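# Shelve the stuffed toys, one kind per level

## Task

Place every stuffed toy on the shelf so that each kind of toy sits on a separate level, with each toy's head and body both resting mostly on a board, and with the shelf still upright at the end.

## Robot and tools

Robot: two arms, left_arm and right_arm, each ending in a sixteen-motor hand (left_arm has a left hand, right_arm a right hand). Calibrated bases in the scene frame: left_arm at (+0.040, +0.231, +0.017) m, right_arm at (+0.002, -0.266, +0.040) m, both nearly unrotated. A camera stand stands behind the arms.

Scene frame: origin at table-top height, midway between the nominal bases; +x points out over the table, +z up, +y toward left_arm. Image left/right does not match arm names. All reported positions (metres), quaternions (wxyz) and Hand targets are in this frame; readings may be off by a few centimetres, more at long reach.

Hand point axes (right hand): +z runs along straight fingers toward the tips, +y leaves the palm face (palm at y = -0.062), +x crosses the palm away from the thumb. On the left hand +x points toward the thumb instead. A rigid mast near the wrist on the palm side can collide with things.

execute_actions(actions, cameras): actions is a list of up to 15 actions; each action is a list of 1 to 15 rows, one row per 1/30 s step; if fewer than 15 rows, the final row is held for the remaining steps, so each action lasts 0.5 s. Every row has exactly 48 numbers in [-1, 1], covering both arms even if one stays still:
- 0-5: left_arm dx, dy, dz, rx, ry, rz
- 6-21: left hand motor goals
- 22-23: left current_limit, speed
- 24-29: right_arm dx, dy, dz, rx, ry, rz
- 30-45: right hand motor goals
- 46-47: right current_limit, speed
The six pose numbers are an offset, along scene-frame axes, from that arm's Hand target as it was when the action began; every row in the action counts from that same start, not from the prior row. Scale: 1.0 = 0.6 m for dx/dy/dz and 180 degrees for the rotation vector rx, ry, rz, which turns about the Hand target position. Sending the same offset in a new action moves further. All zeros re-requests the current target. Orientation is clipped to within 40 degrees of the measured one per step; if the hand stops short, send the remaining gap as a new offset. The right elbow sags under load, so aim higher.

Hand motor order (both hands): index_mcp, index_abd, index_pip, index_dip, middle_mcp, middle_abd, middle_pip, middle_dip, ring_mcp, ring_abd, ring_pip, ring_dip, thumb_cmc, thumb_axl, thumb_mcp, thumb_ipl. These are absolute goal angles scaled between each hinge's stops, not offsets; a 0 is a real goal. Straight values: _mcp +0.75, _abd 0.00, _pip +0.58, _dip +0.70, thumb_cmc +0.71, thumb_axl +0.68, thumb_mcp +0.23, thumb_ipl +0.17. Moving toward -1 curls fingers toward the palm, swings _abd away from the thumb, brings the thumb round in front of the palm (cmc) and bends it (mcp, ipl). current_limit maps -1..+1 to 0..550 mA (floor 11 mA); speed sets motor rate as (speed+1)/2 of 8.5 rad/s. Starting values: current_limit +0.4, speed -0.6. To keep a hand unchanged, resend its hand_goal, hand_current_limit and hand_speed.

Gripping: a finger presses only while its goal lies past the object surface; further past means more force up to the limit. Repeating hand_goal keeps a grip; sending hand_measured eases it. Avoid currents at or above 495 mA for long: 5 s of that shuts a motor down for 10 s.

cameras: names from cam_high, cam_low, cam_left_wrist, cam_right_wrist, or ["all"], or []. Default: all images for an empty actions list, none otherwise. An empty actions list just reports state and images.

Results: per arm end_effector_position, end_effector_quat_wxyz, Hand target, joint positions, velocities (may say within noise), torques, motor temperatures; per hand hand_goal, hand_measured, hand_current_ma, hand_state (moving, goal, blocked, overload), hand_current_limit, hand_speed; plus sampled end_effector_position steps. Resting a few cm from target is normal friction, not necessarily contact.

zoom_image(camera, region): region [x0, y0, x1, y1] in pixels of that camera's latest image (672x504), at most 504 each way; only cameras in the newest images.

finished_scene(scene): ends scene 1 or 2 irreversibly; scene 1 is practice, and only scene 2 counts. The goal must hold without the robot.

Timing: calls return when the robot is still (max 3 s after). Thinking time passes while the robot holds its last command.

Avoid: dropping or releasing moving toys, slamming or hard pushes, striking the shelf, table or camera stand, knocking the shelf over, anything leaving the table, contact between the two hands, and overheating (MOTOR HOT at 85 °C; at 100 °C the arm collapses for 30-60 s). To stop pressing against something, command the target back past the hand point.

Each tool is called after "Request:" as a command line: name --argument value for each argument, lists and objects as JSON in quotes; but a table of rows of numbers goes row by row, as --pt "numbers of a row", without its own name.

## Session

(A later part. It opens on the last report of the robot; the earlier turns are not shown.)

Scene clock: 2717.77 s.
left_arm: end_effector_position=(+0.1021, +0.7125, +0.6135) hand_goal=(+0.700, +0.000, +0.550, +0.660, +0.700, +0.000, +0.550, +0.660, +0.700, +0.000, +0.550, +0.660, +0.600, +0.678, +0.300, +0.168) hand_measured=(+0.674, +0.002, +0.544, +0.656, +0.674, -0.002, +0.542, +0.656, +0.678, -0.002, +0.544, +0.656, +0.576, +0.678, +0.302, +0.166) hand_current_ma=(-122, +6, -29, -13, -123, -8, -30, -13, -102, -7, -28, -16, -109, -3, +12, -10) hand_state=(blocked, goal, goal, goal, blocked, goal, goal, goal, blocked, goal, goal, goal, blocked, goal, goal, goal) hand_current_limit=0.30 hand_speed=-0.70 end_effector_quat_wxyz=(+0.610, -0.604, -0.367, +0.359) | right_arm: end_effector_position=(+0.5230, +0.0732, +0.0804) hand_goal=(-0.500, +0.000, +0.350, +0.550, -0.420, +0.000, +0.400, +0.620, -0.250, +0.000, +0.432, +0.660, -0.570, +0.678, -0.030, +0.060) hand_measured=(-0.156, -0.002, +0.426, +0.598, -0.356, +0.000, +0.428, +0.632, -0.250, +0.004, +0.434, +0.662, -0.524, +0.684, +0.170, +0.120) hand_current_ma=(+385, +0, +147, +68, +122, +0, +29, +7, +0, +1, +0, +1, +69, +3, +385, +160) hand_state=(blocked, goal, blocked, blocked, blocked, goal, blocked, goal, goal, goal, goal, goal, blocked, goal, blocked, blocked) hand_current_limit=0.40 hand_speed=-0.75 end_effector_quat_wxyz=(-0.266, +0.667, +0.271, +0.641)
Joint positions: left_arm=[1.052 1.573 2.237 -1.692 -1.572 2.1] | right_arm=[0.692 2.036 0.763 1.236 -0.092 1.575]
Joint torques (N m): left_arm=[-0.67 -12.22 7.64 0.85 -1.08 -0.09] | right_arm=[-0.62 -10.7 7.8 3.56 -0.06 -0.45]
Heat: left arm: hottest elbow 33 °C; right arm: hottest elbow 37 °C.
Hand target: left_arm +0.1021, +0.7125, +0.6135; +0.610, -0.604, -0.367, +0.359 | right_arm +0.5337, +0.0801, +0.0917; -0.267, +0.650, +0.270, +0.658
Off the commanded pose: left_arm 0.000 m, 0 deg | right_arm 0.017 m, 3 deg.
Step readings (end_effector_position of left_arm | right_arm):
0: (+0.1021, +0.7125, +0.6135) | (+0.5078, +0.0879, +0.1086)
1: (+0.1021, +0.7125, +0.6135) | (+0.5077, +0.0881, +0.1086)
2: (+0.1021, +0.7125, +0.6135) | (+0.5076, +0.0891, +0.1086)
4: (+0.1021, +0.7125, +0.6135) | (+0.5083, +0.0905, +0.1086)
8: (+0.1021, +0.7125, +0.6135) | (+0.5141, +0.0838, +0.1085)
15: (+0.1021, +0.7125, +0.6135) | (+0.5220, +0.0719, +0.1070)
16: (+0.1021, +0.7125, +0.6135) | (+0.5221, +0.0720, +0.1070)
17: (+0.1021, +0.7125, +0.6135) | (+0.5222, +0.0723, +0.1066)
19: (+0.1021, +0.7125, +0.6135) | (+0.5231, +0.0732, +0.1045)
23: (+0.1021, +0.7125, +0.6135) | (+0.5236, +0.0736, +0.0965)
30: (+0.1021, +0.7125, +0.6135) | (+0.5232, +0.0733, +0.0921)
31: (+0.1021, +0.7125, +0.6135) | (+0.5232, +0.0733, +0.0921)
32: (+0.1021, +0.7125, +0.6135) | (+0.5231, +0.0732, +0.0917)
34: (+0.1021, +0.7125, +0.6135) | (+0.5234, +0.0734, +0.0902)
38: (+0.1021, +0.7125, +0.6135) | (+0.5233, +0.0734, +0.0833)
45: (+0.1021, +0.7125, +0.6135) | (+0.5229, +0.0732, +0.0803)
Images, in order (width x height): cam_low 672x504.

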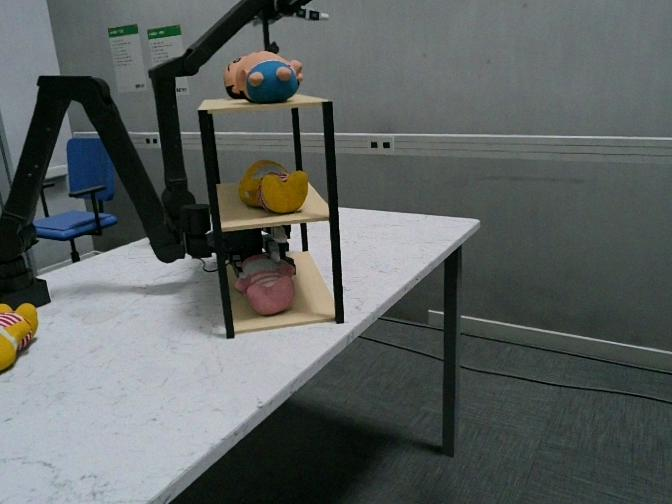

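Request:
execute_actions --actions '[[[0,0,0,0,0,0,0.7,0,0.55,0.66,0.7,0,0.55,0.66,0.7,0,0.55,0.66,0.6,0.678,0.3,0.168,0.3,-0.7,0,0,-0.005,0,0,0,-0.3,0,0.38,0.57,-0.37,0,0.41,0.63,-0.24,0,0.431,0.66,-0.57,0.678,0.04,0.08,0.3,-0.85]],[[0,0,0,0,0,0,0.7,0,0.55,0.66,0.7,0,0.55,0.66,0.7,0,0.55,0.66,0.6,0.678,0.3,0.168,0.3,-0.7,0,0,0,0,0,0,-0.2,0,0.4,0.6,-0.32,0,0.42,0.65,-0.2,0,0.431,0.67,-0.57,0.678,0.1,0.1,0.3,-0.85]],[[0,0,0,0,0,0,0.7,0,0.55,0.66,0.7,0,0.55,0.66,0.7,0,0.55,0.66,0.6,0.678,0.3,0.168,0.3,-0.7,0,0,0,0,0,0,-0.13,0,0.42,0.63,-0.27,0,0.425,0.67,-0.15,0,0.431,0.68,-0.57,0.678,0.15,0.12,0.25,-0.85]],[[0,0,0,0,0,0,0.7,0,0.55,0.66,0.7,0,0.55,0.66,0.7,0,0.55,0.66,0.6,0.678,0.3,0.168,0.3,-0.7,0,0,0,0,0,0,-0.07,0,0.431,0.66,-0.2,0,0.431,0.69,-0.1,0,0.431,0.69,-0.57,0.678,0.2,0.15,0.25,-0.85]]]' --cameras '["cam_right_wrist","cam_low"]'

Scene clock: 2731.53 s.
left_arm: end_effector_position=(+0.1021, +0.7125, +0.6135) hand_goal=(+0.700, +0.000, +0.550, +0.660, +0.700, +0.000, +0.550, +0.660, +0.700, +0.000, +0.550, +0.660, +0.600, +0.678, +0.300, +0.168) hand_measured=(+0.674, +0.002, +0.544, +0.656, +0.674, -0.002, +0.542, +0.656, +0.678, -0.002, +0.544, +0.656, +0.576, +0.678, +0.302, +0.166) hand_current_ma=(-122, +6, -29, -13, -123, -8, -30, -13, -102, -7, -28, -16, -109, -3, +12, -10) hand_state=(blocked, goal, goal, goal, blocked, goal, goal, goal, blocked, goal, goal, goal, blocked, goal, goal, goal) hand_current_limit=0.30 hand_speed=-0.70 end_effector_quat_wxyz=(+0.610, -0.604, -0.367, +0.359) | right_arm: end_effector_position=(+0.5228, +0.0730, +0.0792) hand_goal=(-0.070, +0.000, +0.432, +0.660, -0.200, +0.000, +0.432, +0.690, -0.100, +0.000, +0.432, +0.690, -0.570, +0.678, +0.200, +0.150) hand_measured=(-0.048, +0.010, +0.446, +0.666, -0.200, -0.002, +0.432, +0.688, -0.102, +0.004, +0.434, +0.686, -0.534, +0.684, +0.216, +0.158) hand_current_ma=(+21, +5, +10, +3, +0, +0, +0, +0, -1, +1, +0, -1, +44, +3, +17, +6) hand_state=(blocked, goal, goal, goal, goal, goal, goal, goal, goal, goal, goal, goal, blocked, goal, goal, goal) hand_current_limit=0.25 hand_speed=-0.85 end_effector_quat_wxyz=(-0.266, +0.666, +0.271, +0.642)
Joint positions: left_arm=[1.052 1.573 2.237 -1.692 -1.572 2.1] | right_arm=[0.692 2.042 0.763 1.244 -0.092 1.575]
Joint torques (N m): left_arm=[-0.67 -12.1 7.65 0.87 -1.08 -0.1] | right_arm=[-0.73 -10.58 7.91 3.56 -0.06 -0.44]
Heat: left arm: hottest elbow 33 °C; right arm: hottest elbow 38 °C.
Hand target: left_arm +0.1021, +0.7125, +0.6135; +0.610, -0.604, -0.367, +0.359 | right_arm +0.5337, +0.0801, +0.0885; -0.267, +0.650, +0.270, +0.658
Off the commanded pose: left_arm 0.000 m, 0 deg | right_arm 0.016 m, 3 deg.
Step readings (end_effector_position of left_arm | right_arm):
0: (+0.1021, +0.7125, +0.6135) | (+0.5230, +0.0732, +0.0804)
1: (+0.1021, +0.7125, +0.6135) | (+0.5230, +0.0732, +0.0804)
2: (+0.1021, +0.7125, +0.6135) | (+0.5230, +0.0732, +0.0805)
4: (+0.1021, +0.7125, +0.6135) | (+0.5230, +0.0732, +0.0807)
8: (+0.1021, +0.7125, +0.6135) | (+0.5229, +0.0731, +0.0800)
15: (+0.1021, +0.7125, +0.6135) | (+0.5228, +0.0730, +0.0791)
16: (+0.1021, +0.7125, +0.6135) | (+0.5228, +0.0730, +0.0792)
17: (+0.1021, +0.7125, +0.6135) | (+0.5228, +0.0730, +0.0792)
19: (+0.1021, +0.7125, +0.6135) | (+0.5228, +0.0730, +0.0792)
23: (+0.1021, +0.7125, +0.6135) | (+0.5228, +0.0730, +0.0792)
30: (+0.1021, +0.7125, +0.6135) | (+0.5228, +0.0730, +0.0792)
31: (+0.1021, +0.7125, +0.6135) | (+0.5228, +0.0730, +0.0792)
32: (+0.1021, +0.7125, +0.6135) | (+0.5228, +0.0730, +0.0792)
34: (+0.1021, +0.7125, +0.6135) | (+0.5228, +0.0730, +0.0792)
38: (+0.1021, +0.7125, +0.6135) | (+0.5228, +0.0730, +0.0792)
45: (+0.1021, +0.7125, +0.6135) | (+0.5228, +0.0730, +0.0792)
46: (+0.1021, +0.7125, +0.6135) | (+0.5228, +0.0730, +0.0792)
47: (+0.1021, +0.7125, +0.6135) | (+0.5228, +0.0730, +0.0792)
49: (+0.1021, +0.7125, +0.6135) | (+0.5228, +0.0730, +0.0792)
53: (+0.1021, +0.7125, +0.6135) | (+0.5228, +0.0730, +0.0792)
60: (+0.1021, +0.7125, +0.6135) | (+0.5228, +0.0730, +0.0792)
Images, in order (width x height): cam_low 672x504, cam_right_wrist 672x504.

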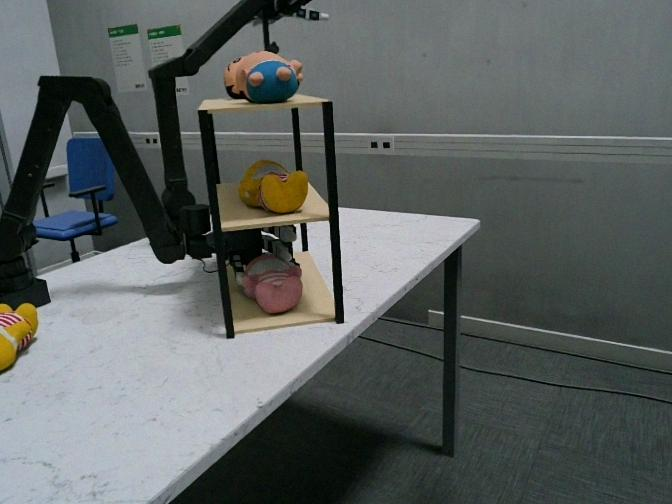

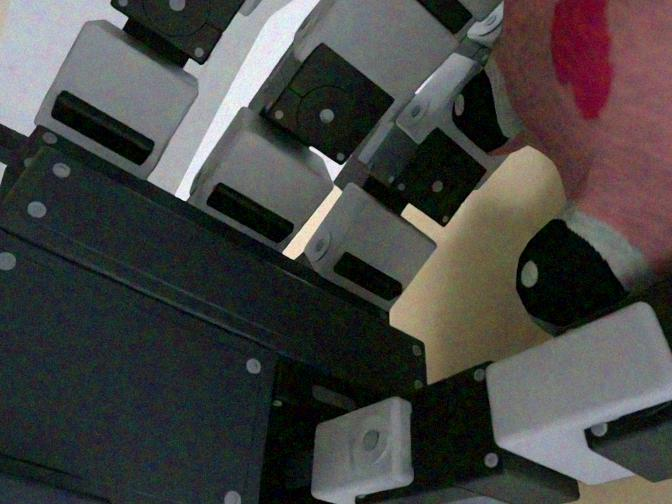

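Request:
execute_actions --actions '[[[0,0,0,0,0,0,0.7,0,0.55,0.66,0.7,0,0.55,0.66,0.7,0,0.55,0.66,0.6,0.678,0.3,0.168,0.3,-0.7,0,0,0,0,0,0,0.068,0,0.431,0.696,0.068,0,0.431,0.696,0.068,0,0.431,0.696,-0.57,0.678,0.3,0.168,0.25,-0.8]],[[0,0,0,0,0,0,0.7,0,0.55,0.66,0.7,0,0.55,0.66,0.7,0,0.55,0.66,0.6,0.678,0.3,0.168,0.3,-0.7,0,0,0,0,0,0,0.068,0,0.431,0.696,0.068,0,0.431,0.696,0.068,0,0.431,0.696,-0.57,0.678,0.42,0.168,0.25,-0.7]],[[0,0,0,0,0,0,0.7,0,0.55,0.66,0.7,0,0.55,0.66,0.7,0,0.55,0.66,0.6,0.678,0.3,0.168,0.3,-0.7,-0.024,0.024,0.01,0,0,0,0.068,0,0.431,0.696,0.068,0,0.431,0.696,0.068,0,0.431,0.696,-0.57,0.678,0.42,0.168,0.25,-0.7]],[[0,0,0,0,0,0,0.7,0,0.55,0.66,0.7,0,0.55,0.66,0.7,0,0.55,0.66,0.6,0.678,0.3,0.168,0.3,-0.7,-0.03,0.03,0.01,0,0,0,0.068,0,0.431,0.696,0.068,0,0.431,0.696,0.068,0,0.431,0.696,-0.57,0.678,0.42,0.168,0.25,-0.7]]]' --cameras '["cam_right_wrist","cam_low"]'

Scene clock: 2745.10 s.
left_arm: end_effector_position=(+0.1021, +0.7125, +0.6135) hand_goal=(+0.700, +0.000, +0.550, +0.660, +0.700, +0.000, +0.550, +0.660, +0.700, +0.000, +0.550, +0.660, +0.600, +0.678, +0.300, +0.168) hand_measured=(+0.674, +0.002, +0.544, +0.656, +0.674, -0.002, +0.542, +0.656, +0.678, -0.002, +0.544, +0.656, +0.576, +0.678, +0.302, +0.166) hand_current_ma=(-122, +6, -29, -13, -123, -8, -30, -13, -102, -7, -28, -16, -109, -3, +12, -10) hand_state=(blocked, goal, goal, goal, blocked, goal, goal, goal, blocked, goal, goal, goal, blocked, goal, goal, goal) hand_current_limit=0.30 hand_speed=-0.70 end_effector_quat_wxyz=(+0.610, -0.604, -0.367, +0.359) | right_arm: end_effector_position=(+0.4962, +0.1071, +0.0892) hand_goal=(+0.068, +0.000, +0.432, +0.696, +0.068, +0.000, +0.432, +0.696, +0.068, +0.000, +0.432, +0.696, -0.570, +0.678, +0.420, +0.168) hand_measured=(+0.066, +0.010, +0.434, +0.694, +0.066, +0.002, +0.432, +0.694, +0.066, +0.004, +0.434, +0.692, -0.546, +0.680, +0.418, +0.168) hand_current_ma=(+0, +5, +0, -1, +0, +0, +0, -1, +0, +1, +0, -1, +22, +0, -1, +0) hand_state=(goal, goal, goal, goal, goal, goal, goal, goal, goal, goal, goal, goal, blocked, goal, goal, goal) hand_current_limit=0.25 hand_speed=-0.70 end_effector_quat_wxyz=(-0.267, +0.659, +0.271, +0.648)
Joint positions: left_arm=[1.052 1.573 2.237 -1.692 -1.572 2.1] | right_arm=[0.79 2.029 0.768 1.244 0.005 1.572]
Joint torques (N m): left_arm=[-0.62 -12.1 7.64 0.85 -1.08 -0.1] | right_arm=[-0.38 -12.28 6.71 2.5 0.15 -0.39]
Heat: left arm: hottest elbow 33 °C; right arm: hottest elbow 38 °C.
Hand target: left_arm +0.1021, +0.7125, +0.6135; +0.610, -0.604, -0.367, +0.359 | right_arm +0.5014, +0.1125, +0.1008; -0.267, +0.650, +0.270, +0.658
Off the commanded pose: left_arm 0.000 m, 0 deg | right_arm 0.014 m, 2 deg.
Step readings (end_effector_position of left_arm | right_arm):
0: (+0.1021, +0.7125, +0.6135) | (+0.5228, +0.0730, +0.0792)
1: (+0.1021, +0.7125, +0.6135) | (+0.5228, +0.0730, +0.0792)
2: (+0.1021, +0.7125, +0.6135) | (+0.5228, +0.0730, +0.0792)
4: (+0.1021, +0.7125, +0.6135) | (+0.5228, +0.0730, +0.0793)
8: (+0.1021, +0.7125, +0.6135) | (+0.5235, +0.0736, +0.0802)
15: (+0.1021, +0.7125, +0.6135) | (+0.5243, +0.0743, +0.0812)
16: (+0.1021, +0.7125, +0.6135) | (+0.5243, +0.0743, +0.0812)
17: (+0.1021, +0.7125, +0.6135) | (+0.5243, +0.0743, +0.0812)
19: (+0.1021, +0.7125, +0.6135) | (+0.5243, +0.0743, +0.0812)
23: (+0.1021, +0.7125, +0.6135) | (+0.5243, +0.0743, +0.0812)
30: (+0.1021, +0.7125, +0.6135) | (+0.5243, +0.0743, +0.0812)
31: (+0.1021, +0.7125, +0.6135) | (+0.5244, +0.0741, +0.0812)
32: (+0.1021, +0.7125, +0.6135) | (+0.5245, +0.0735, +0.0813)
34: (+0.1021, +0.7125, +0.6135) | (+0.5242, +0.0723, +0.0813)
38: (+0.1021, +0.7125, +0.6135) | (+0.5194, +0.0784, +0.0813)
45: (+0.1021, +0.7125, +0.6135) | (+0.5135, +0.0869, +0.0813)
46: (+0.1021, +0.7125, +0.6135) | (+0.5137, +0.0865, +0.0813)
47: (+0.1021, +0.7125, +0.6135) | (+0.5133, +0.0861, +0.0814)
49: (+0.1021, +0.7125, +0.6135) | (+0.5120, +0.0855, +0.0819)
53: (+0.1021, +0.7125, +0.6135) | (+0.5040, +0.0960, +0.0853)
60: (+0.1021, +0.7125, +0.6135) | (+0.4960, +0.1075, +0.0892)
Images, in order (width x height): cam_low 672x504, cam_right_wrist 672x504.

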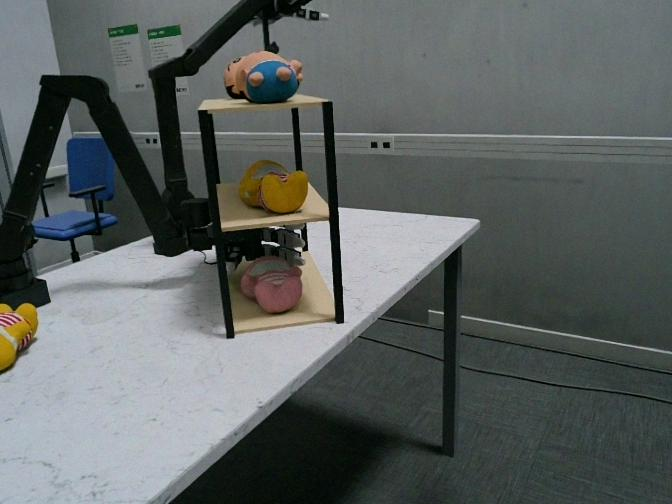

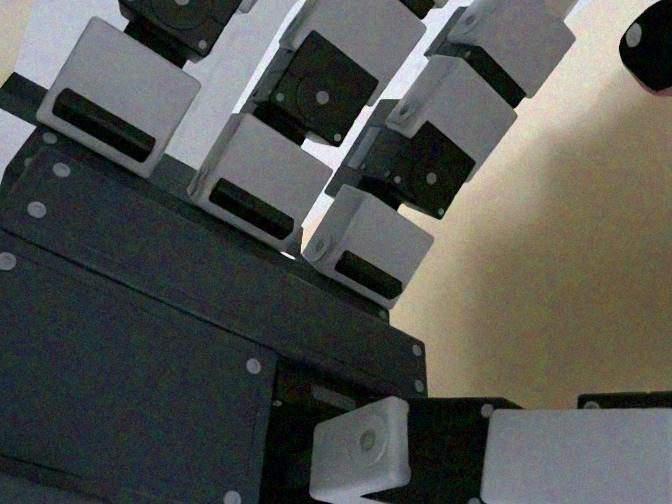

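Request:
execute_actions --actions '[[[0,0,0,0,0,0,0.7,0,0.55,0.66,0.7,0,0.55,0.66,0.7,0,0.55,0.66,0.6,0.678,0.3,0.168,0.3,-0.7,-0.05,0.05,0.005,0,0,0,0.2,0,0.45,0.7,0.2,0,0.45,0.7,0.2,0,0.45,0.7,-0.57,0.678,0.42,0.168,0.25,-0.7]],[[0,0,0,0,0,0,0.7,0,0.55,0.66,0.7,0,0.55,0.66,0.7,0,0.55,0.66,0.6,0.678,0.3,0.168,0.3,-0.7,-0.05,-0.05,0,0,0,0,0.4,0,0.5,0.7,0.4,0,0.5,0.7,0.4,0,0.5,0.7,-0.57,0.678,0.42,0.168,0.25,-0.7]],[[0,0,0,0,0,0,0.7,0,0.55,0.66,0.7,0,0.55,0.66,0.7,0,0.55,0.66,0.6,0.678,0.3,0.168,0.3,-0.7,-0.08,-0.08,0,0,0,0,0.4,0,0.5,0.7,0.4,0,0.5,0.7,0.4,0,0.5,0.7,-0.57,0.678,0.42,0.168,0.25,-0.7]],[[0,0,0,0,0,0,0.7,0,0.55,0.66,0.7,0,0.55,0.66,0.7,0,0.55,0.66,0.6,0.678,0.3,0.168,0.3,-0.7,-0.08,-0.08,0,0,0,0,0.4,0,0.5,0.7,0.4,0,0.5,0.7,0.4,0,0.5,0.7,-0.57,0.678,0.42,0.168,0.25,-0.7]]]' --cameras '["cam_high","cam_low"]'

Scene clock: 2754.33 s.
left_arm: end_effector_position=(+0.1021, +0.7125, +0.6135) hand_goal=(+0.700, +0.000, +0.550, +0.660, +0.700, +0.000, +0.550, +0.660, +0.700, +0.000, +0.550, +0.660, +0.600, +0.678, +0.300, +0.168) hand_measured=(+0.674, +0.002, +0.544, +0.656, +0.674, -0.002, +0.542, +0.656, +0.678, -0.002, +0.544, +0.656, +0.576, +0.678, +0.302, +0.166) hand_current_ma=(-122, +6, -29, -13, -123, -8, -30, -13, -102, -7, -28, -16, -109, -3, +12, -10) hand_state=(blocked, goal, goal, goal, blocked, goal, goal, goal, blocked, goal, goal, goal, blocked, goal, goal, goal) hand_current_limit=0.30 hand_speed=-0.70 end_effector_quat_wxyz=(+0.610, -0.604, -0.367, +0.359) | right_arm: end_effector_position=(+0.3492, +0.0146, +0.0964) hand_goal=(+0.400, +0.000, +0.500, +0.700, +0.400, +0.000, +0.500, +0.700, +0.400, +0.000, +0.500, +0.700, -0.570, +0.678, +0.420, +0.168) hand_measured=(+0.400, +0.010, +0.498, +0.698, +0.400, +0.002, +0.498, +0.698, +0.400, +0.004, +0.498, +0.698, -0.548, +0.680, +0.418, +0.168) hand_current_ma=(+0, +5, +0, -1, +0, +0, +0, -1, +0, +1, -1, -1, +21, +0, +0, +0) hand_state=(goal, goal, goal, goal, goal, goal, goal, goal, goal, goal, goal, goal, blocked, goal, goal, goal) hand_current_limit=0.25 hand_speed=-0.70 end_effector_quat_wxyz=(-0.260, +0.665, +0.271, +0.646)
Joint positions: left_arm=[1.052 1.573 2.237 -1.692 -1.572 2.1] | right_arm=[0.938 1.891 0.31 1.549 0.164 1.571]
Joint torques (N m): left_arm=[-0.62 -12.04 7.64 0.85 -1.08 -0.1] | right_arm=[0.26 -8.12 1.48 3.45 0.16 -0.27]
Heat: left arm: hottest elbow 33 °C; right arm: hottest elbow 38 °C.
Hand target: left_arm +0.1021, +0.7125, +0.6135; +0.610, -0.604, -0.367, +0.359 | right_arm +0.3454, +0.0164, +0.1037; -0.267, +0.650, +0.270, +0.658
Off the commanded pose: left_arm 0.000 m, 0 deg | right_arm 0.008 m, 2 deg.
joint sent to its limit (right arm) — joint 4 (wrist pitch), upper limit. The joint targets still meet the commanded pose.
Step readings (end_effector_position of left_arm | right_arm):
0: (+0.1021, +0.7125, +0.6135) | (+0.4962, +0.1071, +0.0892)
1: (+0.1021, +0.7125, +0.6135) | (+0.4962, +0.1068, +0.0892)
2: (+0.1021, +0.7125, +0.6135) | (+0.4957, +0.1059, +0.0892)
4: (+0.1021, +0.7125, +0.6135) | (+0.4935, +0.1045, +0.0895)
8: (+0.1021, +0.7125, +0.6135) | (+0.4776, +0.1222, +0.0913)
15: (+0.1021, +0.7125, +0.6135) | (+0.4626, +0.1394, +0.0927)
16: (+0.1021, +0.7125, +0.6135) | (+0.4627, +0.1390, +0.0929)
17: (+0.1021, +0.7125, +0.6135) | (+0.4625, +0.1380, +0.0927)
19: (+0.1021, +0.7125, +0.6135) | (+0.4586, +0.1325, +0.0932)
23: (+0.1021, +0.7125, +0.6135) | (+0.4470, +0.1174, +0.0936)
30: (+0.1021, +0.7125, +0.6135) | (+0.4434, +0.1125, +0.0936)
31: (+0.1021, +0.7125, +0.6135) | (+0.4431, +0.1121, +0.0937)
32: (+0.1021, +0.7125, +0.6135) | (+0.4413, +0.1099, +0.0942)
34: (+0.1021, +0.7125, +0.6135) | (+0.4309, +0.0961, +0.0953)
38: (+0.1021, +0.7125, +0.6135) | (+0.4072, +0.0669, +0.0915)
45: (+0.1021, +0.7125, +0.6135) | (+0.3981, +0.0611, +0.0925)
46: (+0.1021, +0.7125, +0.6135) | (+0.3974, +0.0612, +0.0931)
47: (+0.1021, +0.7125, +0.6135) | (+0.3954, +0.0597, +0.0945)
49: (+0.1021, +0.7125, +0.6135) | (+0.3840, +0.0472, +0.0964)
53: (+0.1021, +0.7125, +0.6135) | (+0.3587, +0.0191, +0.0920)
60: (+0.1021, +0.7125, +0.6135) | (+0.3493, +0.0141, +0.0943)
Images, in order (width x height): cam_high 672x504, cam_low 672x504.

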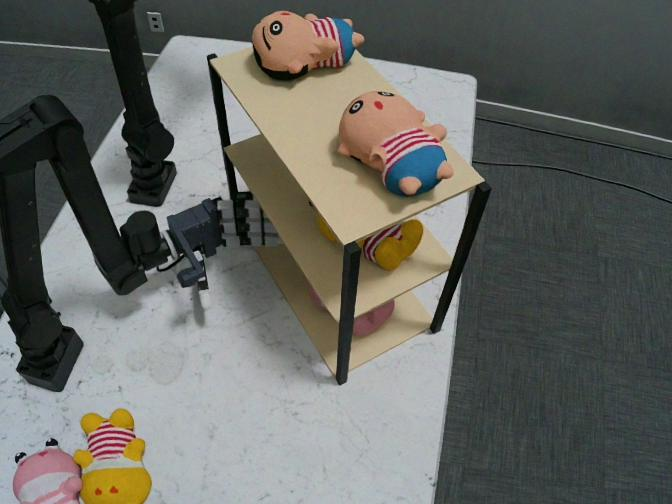

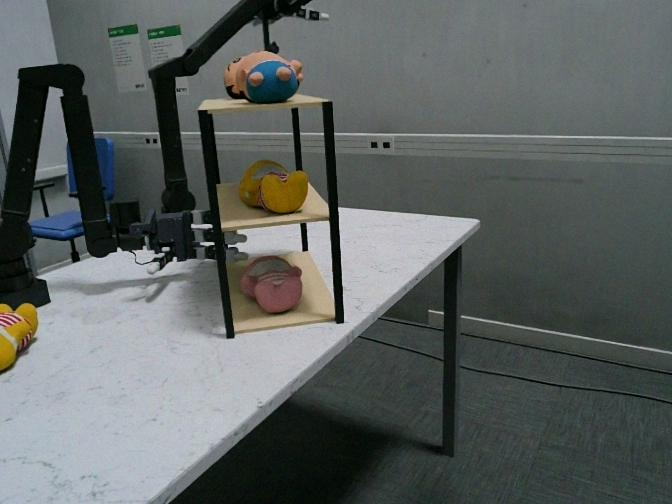

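Request:
execute_actions --actions '[[[0,0,0,0,0,0,0.7,0,0.55,0.66,0.7,0,0.55,0.66,0.7,0,0.55,0.66,0.6,0.678,0.3,0.168,0.3,-0.7,-0.05,-0.1,0.02,0,0,-0.03,0.4,0,0.5,0.7,0.4,0,0.5,0.7,0.4,0,0.5,0.7,-0.57,0.678,0.42,0.168,0.25,-0.7]],[[0,0,0,0,0,0,0.7,0,0.55,0.66,0.7,0,0.55,0.66,0.7,0,0.55,0.66,0.6,0.678,0.3,0.168,0.3,-0.7,0,-0.1,0.12,0,0,-0.05,0.4,0,0.5,0.7,0.4,0,0.5,0.7,0.4,0,0.5,0.7,-0.57,0.678,0.42,0.168,0.25,-0.7]],[[0,0,0,0,0,0,0.7,0,0.55,0.66,0.7,0,0.55,0.66,0.7,0,0.55,0.66,0.6,0.678,0.3,0.168,0.3,-0.7,0.02,-0.08,0.14,0,0,-0.05,0.4,0,0.5,0.7,0.4,0,0.5,0.7,0.4,0,0.5,0.7,-0.57,0.678,0.42,0.168,0.25,-0.7]]]' --cameras '["cam_high","cam_low"]'

Request:
zoom_image --camera "cam_high" --region '[0, 380, 200, 504]'

Scene clock: 2766.60 s.
left_arm: end_effector_position=(+0.1021, +0.7125, +0.6135) hand_goal=(+0.700, +0.000, +0.550, +0.660, +0.700, +0.000, +0.550, +0.660, +0.700, +0.000, +0.550, +0.660, +0.600, +0.678, +0.300, +0.168) hand_measured=(+0.674, +0.002, +0.544, +0.656, +0.674, -0.002, +0.542, +0.656, +0.678, -0.002, +0.544, +0.656, +0.576, +0.678, +0.302, +0.166) hand_current_ma=(-122, +6, -29, -13, -123, -8, -30, -13, -102, -7, -28, -16, -109, -3, +12, -10) hand_state=(blocked, goal, goal, goal, blocked, goal, goal, goal, blocked, goal, goal, goal, blocked, goal, goal, goal) hand_current_limit=0.30 hand_speed=-0.70 end_effector_quat_wxyz=(+0.610, -0.604, -0.367, +0.359) | right_arm: end_effector_position=(+0.3152, -0.1589, +0.2463) hand_goal=(+0.400, +0.000, +0.500, +0.700, +0.400, +0.000, +0.500, +0.700, +0.400, +0.000, +0.500, +0.700, -0.570, +0.678, +0.420, +0.168) hand_measured=(+0.400, +0.010, +0.498, +0.698, +0.400, +0.004, +0.498, +0.698, +0.400, +0.004, +0.498, +0.698, -0.550, +0.678, +0.418, +0.168) hand_current_ma=(+0, +5, +0, -1, +0, +1, +0, -1, +0, +1, +0, -1, +19, +0, +0, +0) hand_state=(goal, goal, goal, goal, goal, goal, goal, goal, goal, goal, goal, goal, blocked, goal, goal, goal) hand_current_limit=0.25 hand_speed=-0.70 end_effector_quat_wxyz=(-0.111, +0.691, +0.145, +0.699)
Joint positions: left_arm=[1.052 1.573 2.237 -1.692 -1.572 2.1] | right_arm=[0.811 0.7 0.142 0.562 0.444 1.521]
Joint torques (N m): left_arm=[-0.67 -12.1 7.65 0.84 -1.08 -0.1] | right_arm=[-1.26 -0.73 15.23 1.61 -0.11 -0.15]
Heat: left arm: hottest elbow 33 °C; right arm: hottest elbow 37 °C.
Hand target: left_arm +0.1021, +0.7125, +0.6135; +0.610, -0.604, -0.367, +0.359 | right_arm +0.3273, -0.1516, +0.2716; -0.128, +0.692, +0.133, +0.698
Off the commanded pose: left_arm 0.000 m, 0 deg | right_arm 0.029 m, 2 deg.
Step readings (end_effector_position of left_arm | right_arm):
0: (+0.1021, +0.7125, +0.6135) | (+0.3492, +0.0146, +0.0964)
1: (+0.1021, +0.7125, +0.6135) | (+0.3491, +0.0137, +0.0963)
2: (+0.1021, +0.7125, +0.6135) | (+0.3481, +0.0084, +0.0961)
4: (+0.1021, +0.7125, +0.6135) | (+0.3415, -0.0080, +0.0983)
8: (+0.1021, +0.7125, +0.6135) | (+0.3248, -0.0398, +0.1043)
15: (+0.1021, +0.7125, +0.6135) | (+0.3194, -0.0456, +0.1101)
16: (+0.1021, +0.7125, +0.6135) | (+0.3193, -0.0459, +0.1107)
17: (+0.1021, +0.7125, +0.6135) | (+0.3192, -0.0493, +0.1131)
19: (+0.1021, +0.7125, +0.6135) | (+0.3180, -0.0625, +0.1277)
23: (+0.1021, +0.7125, +0.6135) | (+0.3165, -0.0889, +0.1714)
30: (+0.1021, +0.7125, +0.6135) | (+0.3152, -0.0980, +0.1925)
31: (+0.1021, +0.7125, +0.6135) | (+0.3150, -0.0992, +0.1926)
32: (+0.1021, +0.7125, +0.6135) | (+0.3152, -0.1028, +0.1941)
34: (+0.1021, +0.7125, +0.6135) | (+0.3165, -0.1183, +0.2070)
38: (+0.1021, +0.7125, +0.6135) | (+0.3164, -0.1497, +0.2431)
45: (+0.1021, +0.7125, +0.6135) | (+0.3154, -0.1584, +0.2562)
Images, in order (width x height): cam_high 672x504, cam_low 672x504.

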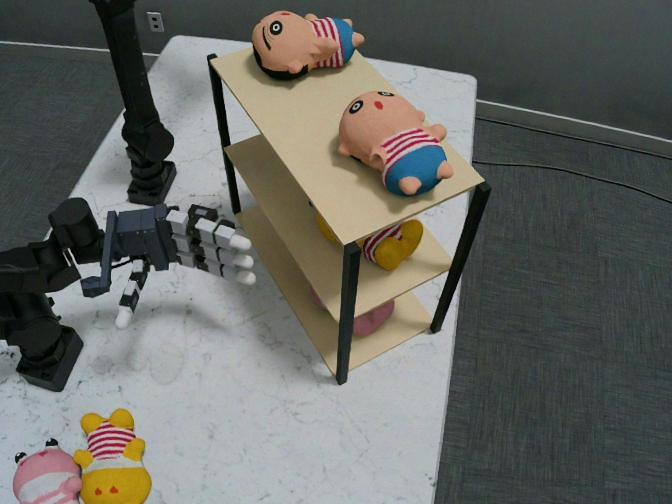

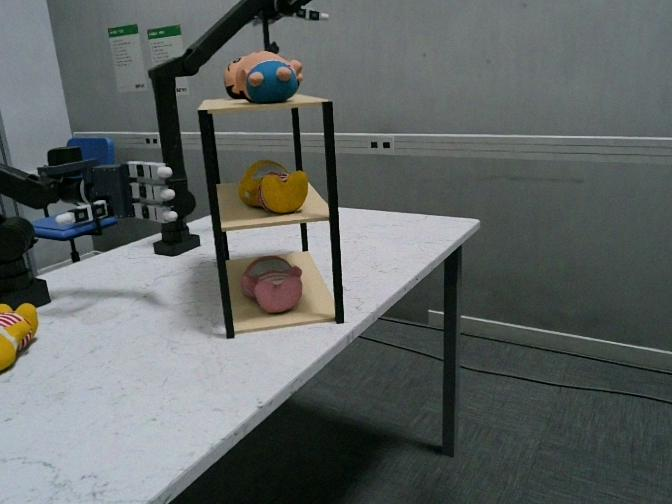

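Scaled by 2.520 from the camera's 672x504 image, which has a finer 960x720 frame.

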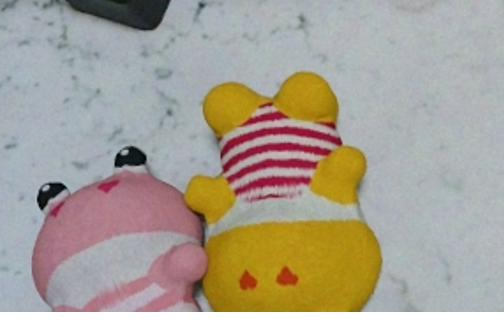

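Request:
execute_actions --actions '[[[0,0,0,0,0,0,0.7,0,0.55,0.66,0.7,0,0.55,0.66,0.7,0,0.55,0.66,0.6,0.678,0.3,0.168,0.3,-0.7,0,-0.147,0.03,0,0,-0.089,0.2,0,0.45,0.7,0.2,0,0.45,0.7,0.2,0,0.45,0.7,-0.57,0.678,0.3,0.168,0.25,-0.7]],[[0,0,0,0,0,0,0.7,0,0.55,0.66,0.7,0,0.55,0.66,0.7,0,0.55,0.66,0.6,0.678,0.3,0.168,0.3,-0.7,0.083,-0.133,0,0,0,-0.094,0.068,0,0.431,0.696,0.068,0,0.431,0.696,0.068,0,0.431,0.696,-0.57,0.678,0.25,0.168,0.25,-0.7]],[[0,0,0,0,0,0,0.7,0,0.55,0.66,0.7,0,0.55,0.66,0.7,0,0.55,0.66,0.6,0.678,0.3,0.168,0.3,-0.7,0.067,-0.133,0,0,0,-0.1,0.068,0,0.431,0.696,0.068,0,0.431,0.696,0.068,0,0.431,0.696,-0.57,0.678,0.25,0.168,0.25,-0.7]],[[0,0,0,0,0,0,0.7,0,0.55,0.66,0.7,0,0.55,0.66,0.7,0,0.55,0.66,0.6,0.678,0.3,0.168,0.3,-0.7,0.017,-0.117,0,0,0,-0.094,0.068,0,0.431,0.696,0.068,0,0.431,0.696,0.068,0,0.431,0.696,-0.57,0.678,0.25,0.168,0.25,-0.7]],[[0,0,0,0,0,0,0.7,0,0.55,0.66,0.7,0,0.55,0.66,0.7,0,0.55,0.66,0.6,0.678,0.3,0.168,0.3,-0.7,-0.017,-0.1,0,0,0,-0.094,0.068,0,0.431,0.696,0.068,0,0.431,0.696,0.068,0,0.431,0.696,-0.57,0.678,0.25,0.168,0.25,-0.7]],[[0,0,0,0,0,0,0.7,0,0.55,0.66,0.7,0,0.55,0.66,0.7,0,0.55,0.66,0.6,0.678,0.3,0.168,0.3,-0.7,-0.067,-0.083,0,0,0,-0.094,0.068,0,0.431,0.696,0.068,0,0.431,0.696,0.068,0,0.431,0.696,-0.57,0.678,0.25,0.168,0.25,-0.7]],[[0,0,0,0,0,0,0.7,0,0.55,0.66,0.7,0,0.55,0.66,0.7,0,0.55,0.66,0.6,0.678,0.3,0.168,0.3,-0.7,-0.05,-0.05,-0.05,0,0,-0.08,0.068,0,0.431,0.696,0.068,0,0.431,0.696,0.068,0,0.431,0.696,-0.57,0.678,0.25,0.168,0.25,-0.7]]]' --cameras '["cam_high","cam_low","cam_right_wrist"]'

Scene clock: 3028.57 s.
left_arm: end_effector_position=(+0.1021, +0.7125, +0.6135) hand_goal=(+0.700, +0.000, +0.550, +0.660, +0.700, +0.000, +0.550, +0.660, +0.700, +0.000, +0.550, +0.660, +0.600, +0.678, +0.300, +0.168) hand_measured=(+0.674, +0.002, +0.544, +0.656, +0.674, -0.002, +0.542, +0.656, +0.678, -0.002, +0.544, +0.656, +0.576, +0.678, +0.302, +0.166) hand_current_ma=(-122, +6, -29, -13, -123, -8, -30, -13, -102, -7, -28, -16, -109, -3, +12, -10) hand_state=(blocked, goal, goal, goal, blocked, goal, goal, goal, blocked, goal, goal, goal, blocked, goal, goal, goal) hand_current_limit=0.30 hand_speed=-0.70 end_effector_quat_wxyz=(+0.610, -0.604, -0.367, +0.359) | right_arm: end_effector_position=(+0.3344, -0.6049, +0.2484) hand_goal=(+0.068, +0.000, +0.432, +0.696, +0.068, +0.000, +0.432, +0.696, +0.068, +0.000, +0.432, +0.696, -0.570, +0.678, +0.250, +0.168) hand_measured=(+0.070, +0.010, +0.434, +0.698, +0.070, +0.004, +0.434, +0.698, +0.070, +0.004, +0.434, +0.698, -0.550, +0.678, +0.250, +0.168) hand_current_ma=(+0, +5, +0, +0, +0, +1, +0, +0, +0, +1, +1, +0, +19, +0, +0, +0) hand_state=(goal, goal, goal, goal, goal, goal, goal, goal, goal, goal, goal, goal, blocked, goal, goal, goal) hand_current_limit=0.25 hand_speed=-0.70 end_effector_quat_wxyz=(+0.529, +0.494, -0.511, +0.464)
Joint positions: left_arm=[1.052 1.573 2.237 -1.692 -1.572 2.1] | right_arm=[-0.376 1.659 0.871 0.755 1.274 1.552]
Joint torques (N m): left_arm=[-0.62 -12.16 7.64 0.85 -1.08 -0.1] | right_arm=[-0.44 -9.29 11.62 2.06 0.21 -0.36]
Motor temperatures (°C): left_arm=[23 27 33 21 26 23] | right_arm=[24 25 49 24 25 22]
Heat: left arm: hottest elbow 33 °C; right arm: hottest elbow 49 °C.
Hand target: left_arm +0.1021, +0.7125, +0.6135; +0.610, -0.604, -0.367, +0.359 | right_arm +0.3470, -0.6094, +0.2596; +0.525, +0.478, -0.517, +0.478
Off the commanded pose: left_arm 0.000 m, 0 deg | right_arm 0.018 m, 3 deg.
Step readings (end_effector_position of left_arm | right_arm):
0: (+0.1021, +0.7125, +0.6135) | (+0.3152, -0.1589, +0.2463)
1: (+0.1021, +0.7125, +0.6135) | (+0.3152, -0.1597, +0.2465)
2: (+0.1021, +0.7125, +0.6135) | (+0.3151, -0.1643, +0.2464)
4: (+0.1021, +0.7125, +0.6135) | (+0.3145, -0.1860, +0.2485)
8: (+0.1021, +0.7125, +0.6135) | (+0.3131, -0.2306, +0.2591)
15: (+0.1021, +0.7125, +0.6135) | (+0.3169, -0.2416, +0.2658)
16: (+0.1021, +0.7125, +0.6135) | (+0.3170, -0.2422, +0.2656)
17: (+0.1021, +0.7125, +0.6135) | (+0.3176, -0.2455, +0.2651)
19: (+0.1021, +0.7125, +0.6135) | (+0.3203, -0.2640, +0.2636)
23: (+0.1021, +0.7125, +0.6135) | (+0.3315, -0.3058, +0.2599)
30: (+0.1021, +0.7125, +0.6135) | (+0.3541, -0.3176, +0.2594)
31: (+0.1021, +0.7125, +0.6135) | (+0.3557, -0.3186, +0.2602)
32: (+0.1021, +0.7125, +0.6135) | (+0.3569, -0.3227, +0.2616)
34: (+0.1021, +0.7125, +0.6135) | (+0.3601, -0.3408, +0.2636)
38: (+0.1021, +0.7125, +0.6135) | (+0.3772, -0.3807, +0.2657)
45: (+0.1021, +0.7125, +0.6135) | (+0.3980, -0.3951, +0.2651)
46: (+0.1021, +0.7125, +0.6135) | (+0.3988, -0.3957, +0.2657)
47: (+0.1021, +0.7125, +0.6135) | (+0.3978, -0.3994, +0.2668)
49: (+0.1021, +0.7125, +0.6135) | (+0.3962, -0.4149, +0.2691)
53: (+0.1021, +0.7125, +0.6135) | (+0.4035, -0.4526, +0.2706)
60: (+0.1021, +0.7125, +0.6135) | (+0.4112, -0.4662, +0.2699)
61: (+0.1021, +0.7125, +0.6135) | (+0.4109, -0.4666, +0.2703)
62: (+0.1021, +0.7125, +0.6135) | (+0.4074, -0.4694, +0.2715)
64: (+0.1021, +0.7125, +0.6135) | (+0.4023, -0.4798, +0.2737)
68: (+0.1021, +0.7125, +0.6135) | (+0.4024, -0.5117, +0.2747)
75: (+0.1021, +0.7125, +0.6135) | (+0.4011, -0.5265, +0.2730)
76: (+0.1021, +0.7125, +0.6135) | (+0.4007, -0.5266, +0.2736)
77: (+0.1021, +0.7125, +0.6135) | (+0.3957, -0.5278, +0.2747)
79: (+0.1021, +0.7125, +0.6135) | (+0.3858, -0.5336, +0.2769)
83: (+0.1021, +0.7125, +0.6135) | (+0.3702, -0.5606, +0.2779)
90: (+0.1021, +0.7125, +0.6135) | (+0.3608, -0.5761, +0.2762)
91: (+0.1021, +0.7125, +0.6135) | (+0.3606, -0.5760, +0.2765)
92: (+0.1021, +0.7125, +0.6135) | (+0.3568, -0.5755, +0.2765)
94: (+0.1021, +0.7125, +0.6135) | (+0.3512, -0.5766, +0.2741)
98: (+0.1021, +0.7125, +0.6135) | (+0.3422, -0.5936, +0.2572)
105: (+0.1021, +0.7125, +0.6135) | (+0.3321, -0.6040, +0.2451)
Images, in order (width x height): cam_high 672x504, cam_low 672x504, cam_right_wrist 672x504.

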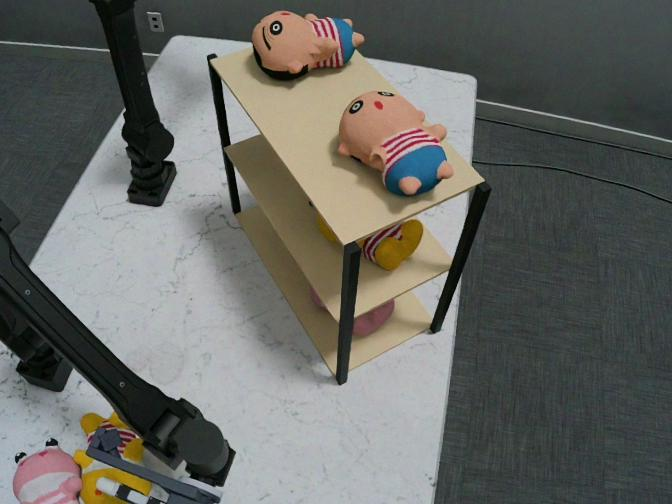

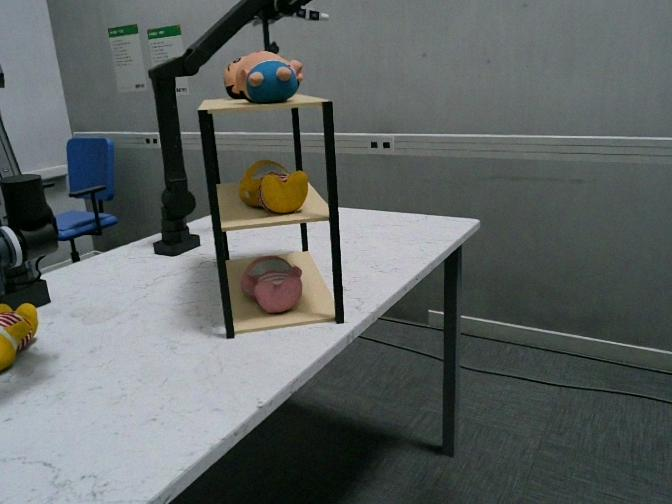

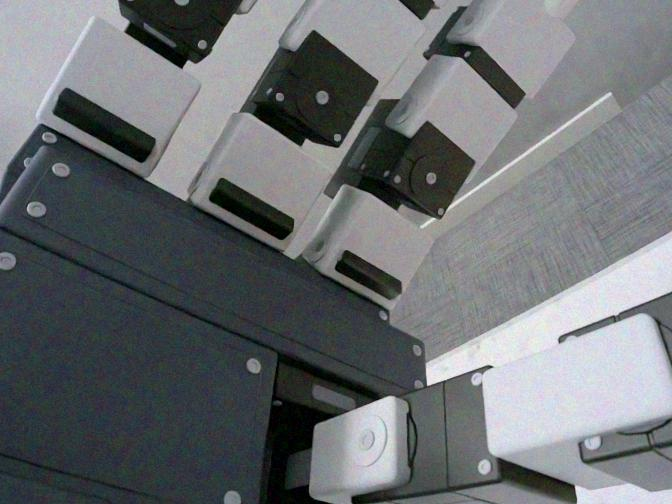

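Request:
execute_actions --actions '[[[0,0,0,0,0,0,0.7,0,0.55,0.66,0.7,0,0.55,0.66,0.7,0,0.55,0.66,0.6,0.678,0.3,0.168,0.3,-0.7,-0.03,-0.07,-0.08,0,0,-0.065,0.068,0,0.431,0.696,0.068,0,0.431,0.696,0.068,0,0.431,0.696,-0.57,0.678,0.25,0.168,0.25,-0.7]],[[0,0,0,0,0,0,0.7,0,0.55,0.66,0.7,0,0.55,0.66,0.7,0,0.55,0.66,0.6,0.678,0.3,0.168,0.3,-0.7,0,0,-0.1,0,0,0,0.068,0,0.431,0.696,0.068,0,0.431,0.696,0.068,0,0.431,0.696,-0.57,0.678,0.25,0.168,0.25,-0.7]]]' --cameras '["cam_low","cam_right_wrist"]'

Scene clock: 3038.80 s.
left_arm: end_effector_position=(+0.1021, +0.7125, +0.6135) hand_goal=(+0.700, +0.000, +0.550, +0.660, +0.700, +0.000, +0.550, +0.660, +0.700, +0.000, +0.550, +0.660, +0.600, +0.678, +0.300, +0.168) hand_measured=(+0.674, +0.002, +0.544, +0.656, +0.674, -0.002, +0.542, +0.656, +0.678, -0.002, +0.544, +0.656, +0.576, +0.678, +0.302, +0.166) hand_current_ma=(-122, +6, -29, -13, -123, -8, -30, -13, -102, -7, -28, -16, -109, -3, +12, -10) hand_state=(blocked, goal, goal, goal, blocked, goal, goal, goal, blocked, goal, goal, goal, blocked, goal, goal, goal) hand_current_limit=0.30 hand_speed=-0.70 end_effector_quat_wxyz=(+0.610, -0.604, -0.367, +0.359) | right_arm: end_effector_position=(+0.3185, -0.6488, +0.1490) hand_goal=(+0.068, +0.000, +0.432, +0.696, +0.068, +0.000, +0.432, +0.696, +0.068, +0.000, +0.432, +0.696, -0.570, +0.678, +0.250, +0.168) hand_measured=(+0.068, +0.010, +0.434, +0.698, +0.068, +0.004, +0.434, +0.698, +0.068, +0.004, +0.434, +0.698, -0.550, +0.678, +0.250, +0.168) hand_current_ma=(+0, +5, +0, +0, +0, +1, +0, +0, +0, +1, +1, +0, +18, +0, +0, +0) hand_state=(goal, goal, goal, goal, goal, goal, goal, goal, goal, goal, goal, goal, blocked, goal, goal, goal) hand_current_limit=0.25 hand_speed=-0.70 end_effector_quat_wxyz=(+0.573, +0.432, -0.562, +0.412)
Joint positions: left_arm=[1.052 1.573 2.237 -1.692 -1.572 2.1] | right_arm=[-0.489 1.966 0.963 0.979 1.371 1.562]
Joint torques (N m): left_arm=[-0.62 -12.16 7.64 0.84 -1.08 -0.1] | right_arm=[-0.15 -11.28 8.72 1.95 0.18 -0.42]
Heat: left arm: hottest elbow 33 °C; right arm: hottest elbow 48 °C.
Hand target: left_arm +0.1021, +0.7125, +0.6135; +0.610, -0.604, -0.367, +0.359 | right_arm +0.3291, -0.6515, +0.1517; +0.571, +0.423, -0.563, +0.422
Off the commanded pose: left_arm 0.000 m, 0 deg | right_arm 0.011 m, 2 deg.
Step readings (end_effector_position of left_arm | right_arm):
0: (+0.1021, +0.7125, +0.6135) | (+0.3344, -0.6049, +0.2484)
1: (+0.1021, +0.7125, +0.6135) | (+0.3342, -0.6048, +0.2484)
2: (+0.1021, +0.7125, +0.6135) | (+0.3319, -0.6049, +0.2480)
4: (+0.1021, +0.7125, +0.6135) | (+0.3306, -0.6088, +0.2432)
8: (+0.1021, +0.7125, +0.6135) | (+0.3252, -0.6316, +0.2190)
15: (+0.1021, +0.7125, +0.6135) | (+0.3112, -0.6449, +0.1982)
16: (+0.1021, +0.7125, +0.6135) | (+0.3120, -0.6453, +0.1990)
17: (+0.1021, +0.7125, +0.6135) | (+0.3130, -0.6458, +0.1990)
19: (+0.1021, +0.7125, +0.6135) | (+0.3157, -0.6472, +0.1942)
23: (+0.1021, +0.7125, +0.6135) | (+0.3178, -0.6483, +0.1688)
30: (+0.1021, +0.7125, +0.6135) | (+0.3182, -0.6485, +0.1468)
Images, in order (width x height): cam_low 672x504, cam_right_wrist 672x504.

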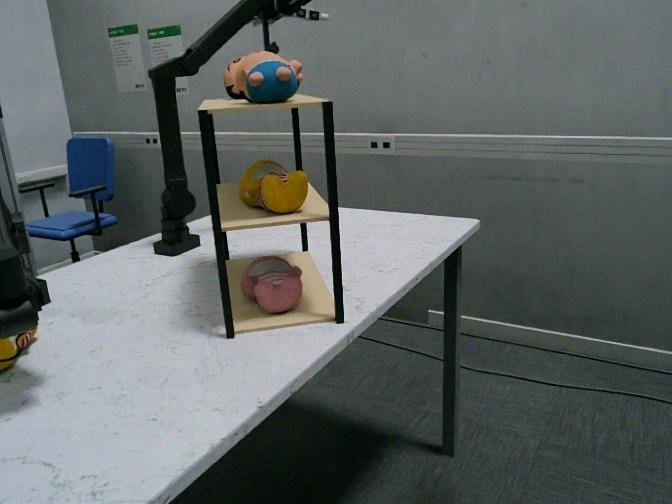

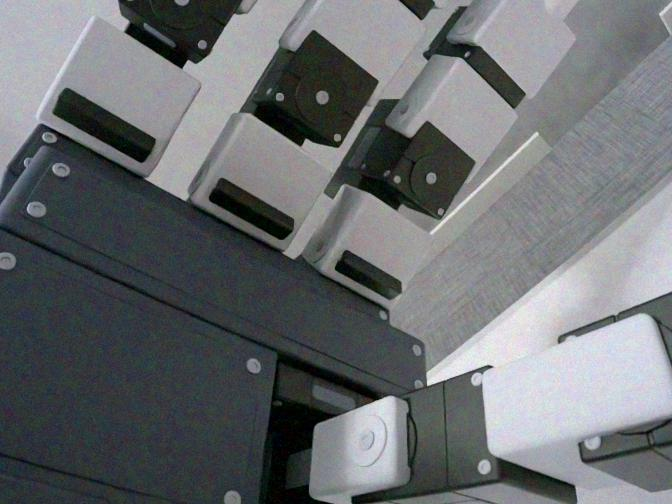

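Request:
execute_actions --actions '[]'

Scene clock: 3089.13 s.
left_arm: end_effector_position=(+0.1021, +0.7125, +0.6135) hand_goal=(+0.700, +0.000, +0.550, +0.660, +0.700, +0.000, +0.550, +0.660, +0.700, +0.000, +0.550, +0.660, +0.600, +0.678, +0.300, +0.168) hand_measured=(+0.674, +0.002, +0.544, +0.656, +0.674, -0.002, +0.542, +0.656, +0.678, -0.002, +0.544, +0.656, +0.576, +0.678, +0.302, +0.166) hand_current_ma=(-122, +6, -29, -13, -123, -8, -30, -13, -102, -7, -28, -16, -109, -3, +12, -10) hand_state=(blocked, goal, goal, goal, blocked, goal, goal, goal, blocked, goal, goal, goal, blocked, goal, goal, goal) hand_current_limit=0.30 hand_speed=-0.70 end_effector_quat_wxyz=(+0.610, -0.604, -0.367, +0.359) | right_arm: end_effector_position=(+0.3185, -0.6488, +0.1490) hand_goal=(+0.068, +0.000, +0.432, +0.696, +0.068, +0.000, +0.432, +0.696, +0.068, +0.000, +0.432, +0.696, -0.570, +0.678, +0.250, +0.168) hand_measured=(+0.068, +0.010, +0.434, +0.698, +0.068, +0.004, +0.434, +0.698, +0.068, +0.004, +0.434, +0.698, -0.550, +0.678, +0.250, +0.168) hand_current_ma=(+0, +5, +0, +0, +0, +1, +0, +0, +0, +1, +1, +0, +18, +0, +0, +0) hand_state=(goal, goal, goal, goal, goal, goal, goal, goal, goal, goal, goal, goal, blocked, goal, goal, goal) hand_current_limit=0.25 hand_speed=-0.70 end_effector_quat_wxyz=(+0.573, +0.432, -0.562, +0.411)
Joint positions: left_arm=[1.052 1.573 2.237 -1.692 -1.572 2.1] | right_arm=[-0.489 1.966 0.963 0.979 1.371 1.561]
Joint velocities: within noise
Joint torques (N m): left_arm=[-0.56 -12.16 7.65 0.84 -1.08 -0.1] | right_arm=[-0.09 -11.28 8.72 1.91 0.18 -0.39]
Motor temperatures (°C): left_arm=[23 27 33 21 26 23] | right_arm=[24 28 44 24 25 22]
Heat: left arm: hottest elbow 33 °C; right arm: hottest elbow 44 °C.
Hand target: left_arm +0.1021, +0.7125, +0.6135; +0.610, -0.604, -0.367, +0.359 | right_arm +0.3291, -0.6515, +0.1517; +0.571, +0.423, -0.563, +0.422
Off the commanded pose: left_arm 0.000 m, 0 deg | right_arm 0.011 m, 2 deg.

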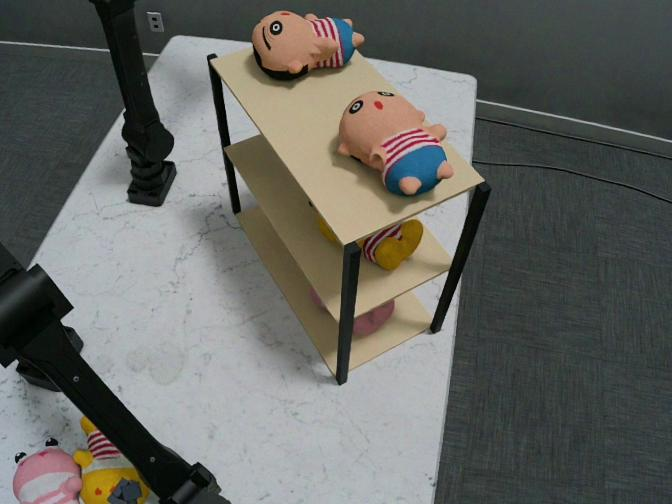

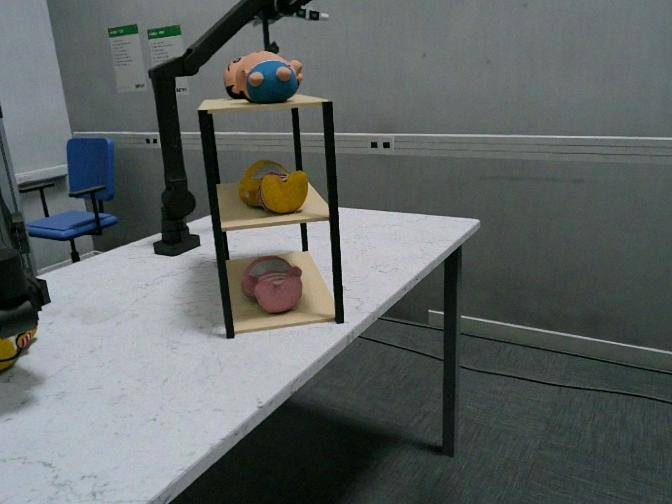

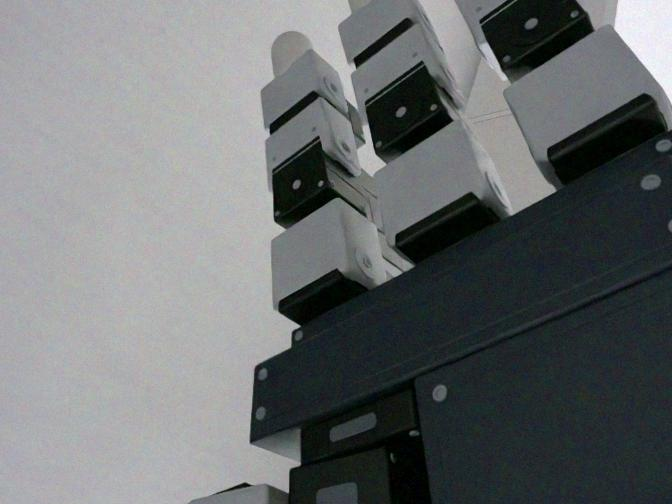

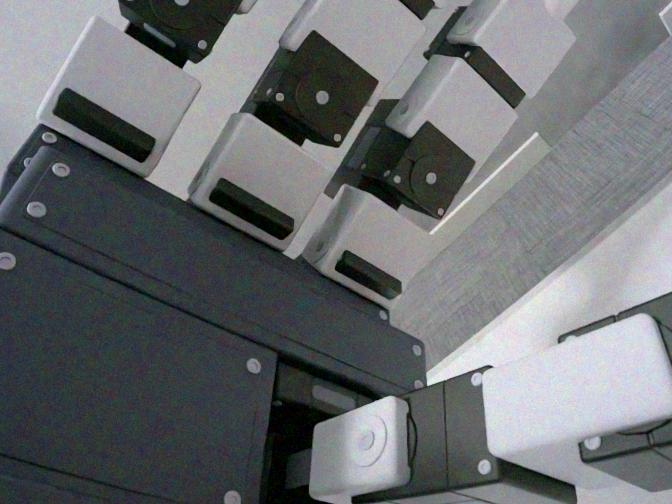

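Request:
execute_actions --actions '[[[0,0,0,0,0,0,0.7,0,0.55,0.66,0.7,0,0.55,0.66,0.7,0,0.55,0.66,0.6,0.678,0.3,0.168,0.3,-0.7,0,0.0,-0.065,0,0,0,0.068,0,0.431,0.696,0.068,0,0.431,0.696,0.068,0,0.431,0.696,-0.57,0.678,0.25,0.168,0.25,-0.7]],[[0,0,0,0,0,0,0.7,0,0.55,0.66,0.7,0,0.55,0.66,0.7,0,0.55,0.66,0.6,0.678,0.3,0.168,0.3,-0.7,0,0.0,-0.065,0,0,0,0.068,0,0.431,0.696,0.068,0,0.431,0.696,0.068,0,0.431,0.696,-0.57,0.678,0.25,0.168,0.25,-0.7]]]' --cameras '["cam_right_wrist","cam_high"]'

Scene clock: 3099.33 s.
left_arm: end_effector_position=(+0.1021, +0.7125, +0.6135) hand_goal=(+0.700, +0.000, +0.550, +0.660, +0.700, +0.000, +0.550, +0.660, +0.700, +0.000, +0.550, +0.660, +0.600, +0.678, +0.300, +0.168) hand_measured=(+0.674, +0.002, +0.544, +0.656, +0.674, -0.002, +0.542, +0.656, +0.678, -0.002, +0.544, +0.656, +0.576, +0.678, +0.302, +0.166) hand_current_ma=(-122, +6, -29, -13, -123, -8, -30, -13, -102, -7, -28, -16, -109, -3, +12, -10) hand_state=(blocked, goal, goal, goal, blocked, goal, goal, goal, blocked, goal, goal, goal, blocked, goal, goal, goal) hand_current_limit=0.30 hand_speed=-0.70 end_effector_quat_wxyz=(+0.610, -0.604, -0.367, +0.359) | right_arm: end_effector_position=(+0.3189, -0.6490, +0.0737) hand_goal=(+0.068, +0.000, +0.432, +0.696, +0.068, +0.000, +0.432, +0.696, +0.068, +0.000, +0.432, +0.696, -0.570, +0.678, +0.250, +0.168) hand_measured=(+0.068, +0.010, +0.434, +0.698, +0.068, +0.004, +0.434, +0.698, +0.068, +0.004, +0.434, +0.698, -0.550, +0.678, +0.250, +0.168) hand_current_ma=(+0, +5, +0, +0, +0, +1, +0, +0, +0, +1, +1, +0, +18, +0, +0, +0) hand_state=(goal, goal, goal, goal, goal, goal, goal, goal, goal, goal, goal, goal, blocked, goal, goal, goal) hand_current_limit=0.25 hand_speed=-0.70 end_effector_quat_wxyz=(+0.573, +0.431, -0.562, +0.413)
Joint positions: left_arm=[1.052 1.573 2.237 -1.692 -1.572 2.1] | right_arm=[-0.489 2.16 0.985 1.164 1.371 1.551]
Joint torques (N m): left_arm=[-0.62 -12.16 7.64 0.85 -1.08 -0.1] | right_arm=[-0.15 -11.87 7.1 1.98 0.14 -0.36]
Heat: left arm: hottest elbow 33 °C; right arm: hottest elbow 44 °C.
Hand target: left_arm +0.1021, +0.7125, +0.6135; +0.610, -0.604, -0.367, +0.359 | right_arm +0.3290, -0.6514, +0.0736; +0.571, +0.423, -0.563, +0.422
Off the commanded pose: left_arm 0.000 m, 0 deg | right_arm 0.011 m, 1 deg.
Step readings (end_effector_position of left_arm | right_arm):
0: (+0.1021, +0.7125, +0.6135) | (+0.3185, -0.6488, +0.1490)
1: (+0.1021, +0.7125, +0.6135) | (+0.3185, -0.6488, +0.1489)
2: (+0.1021, +0.7125, +0.6135) | (+0.3186, -0.6488, +0.1483)
4: (+0.1021, +0.7125, +0.6135) | (+0.3189, -0.6490, +0.1436)
8: (+0.1021, +0.7125, +0.6135) | (+0.3181, -0.6486, +0.1239)
15: (+0.1021, +0.7125, +0.6135) | (+0.3171, -0.6480, +0.1094)
16: (+0.1021, +0.7125, +0.6135) | (+0.3173, -0.6481, +0.1097)
17: (+0.1021, +0.7125, +0.6135) | (+0.3176, -0.6483, +0.1093)
19: (+0.1021, +0.7125, +0.6135) | (+0.3192, -0.6491, +0.1051)
23: (+0.1021, +0.7125, +0.6135) | (+0.3191, -0.6491, +0.0866)
30: (+0.1021, +0.7125, +0.6135) | (+0.3167, -0.6478, +0.0714)
Images, in order (width x height): cam_high 672x504, cam_right_wrist 672x504.

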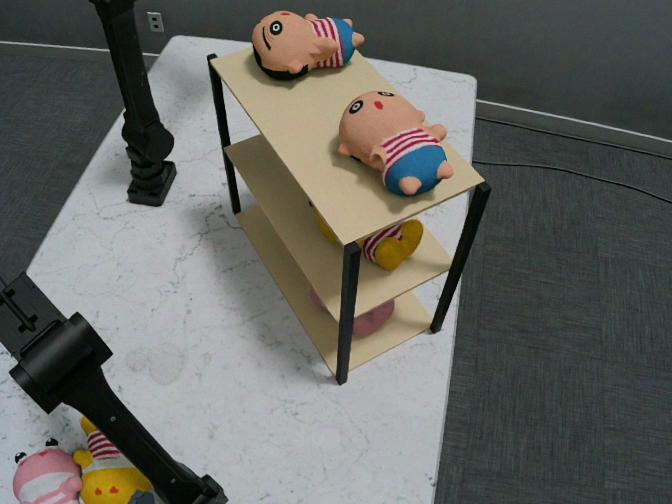

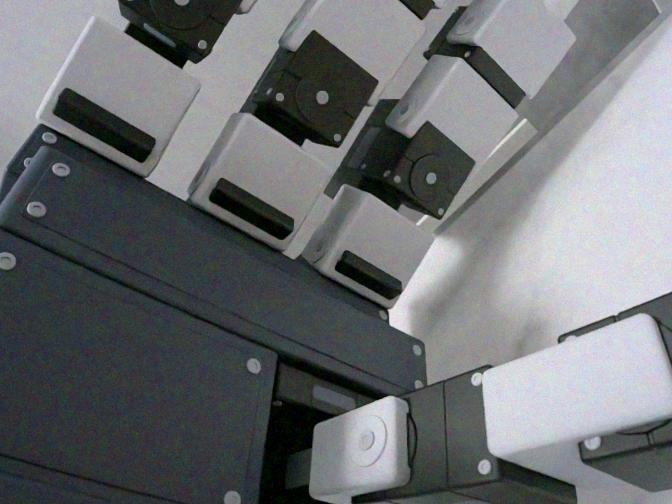

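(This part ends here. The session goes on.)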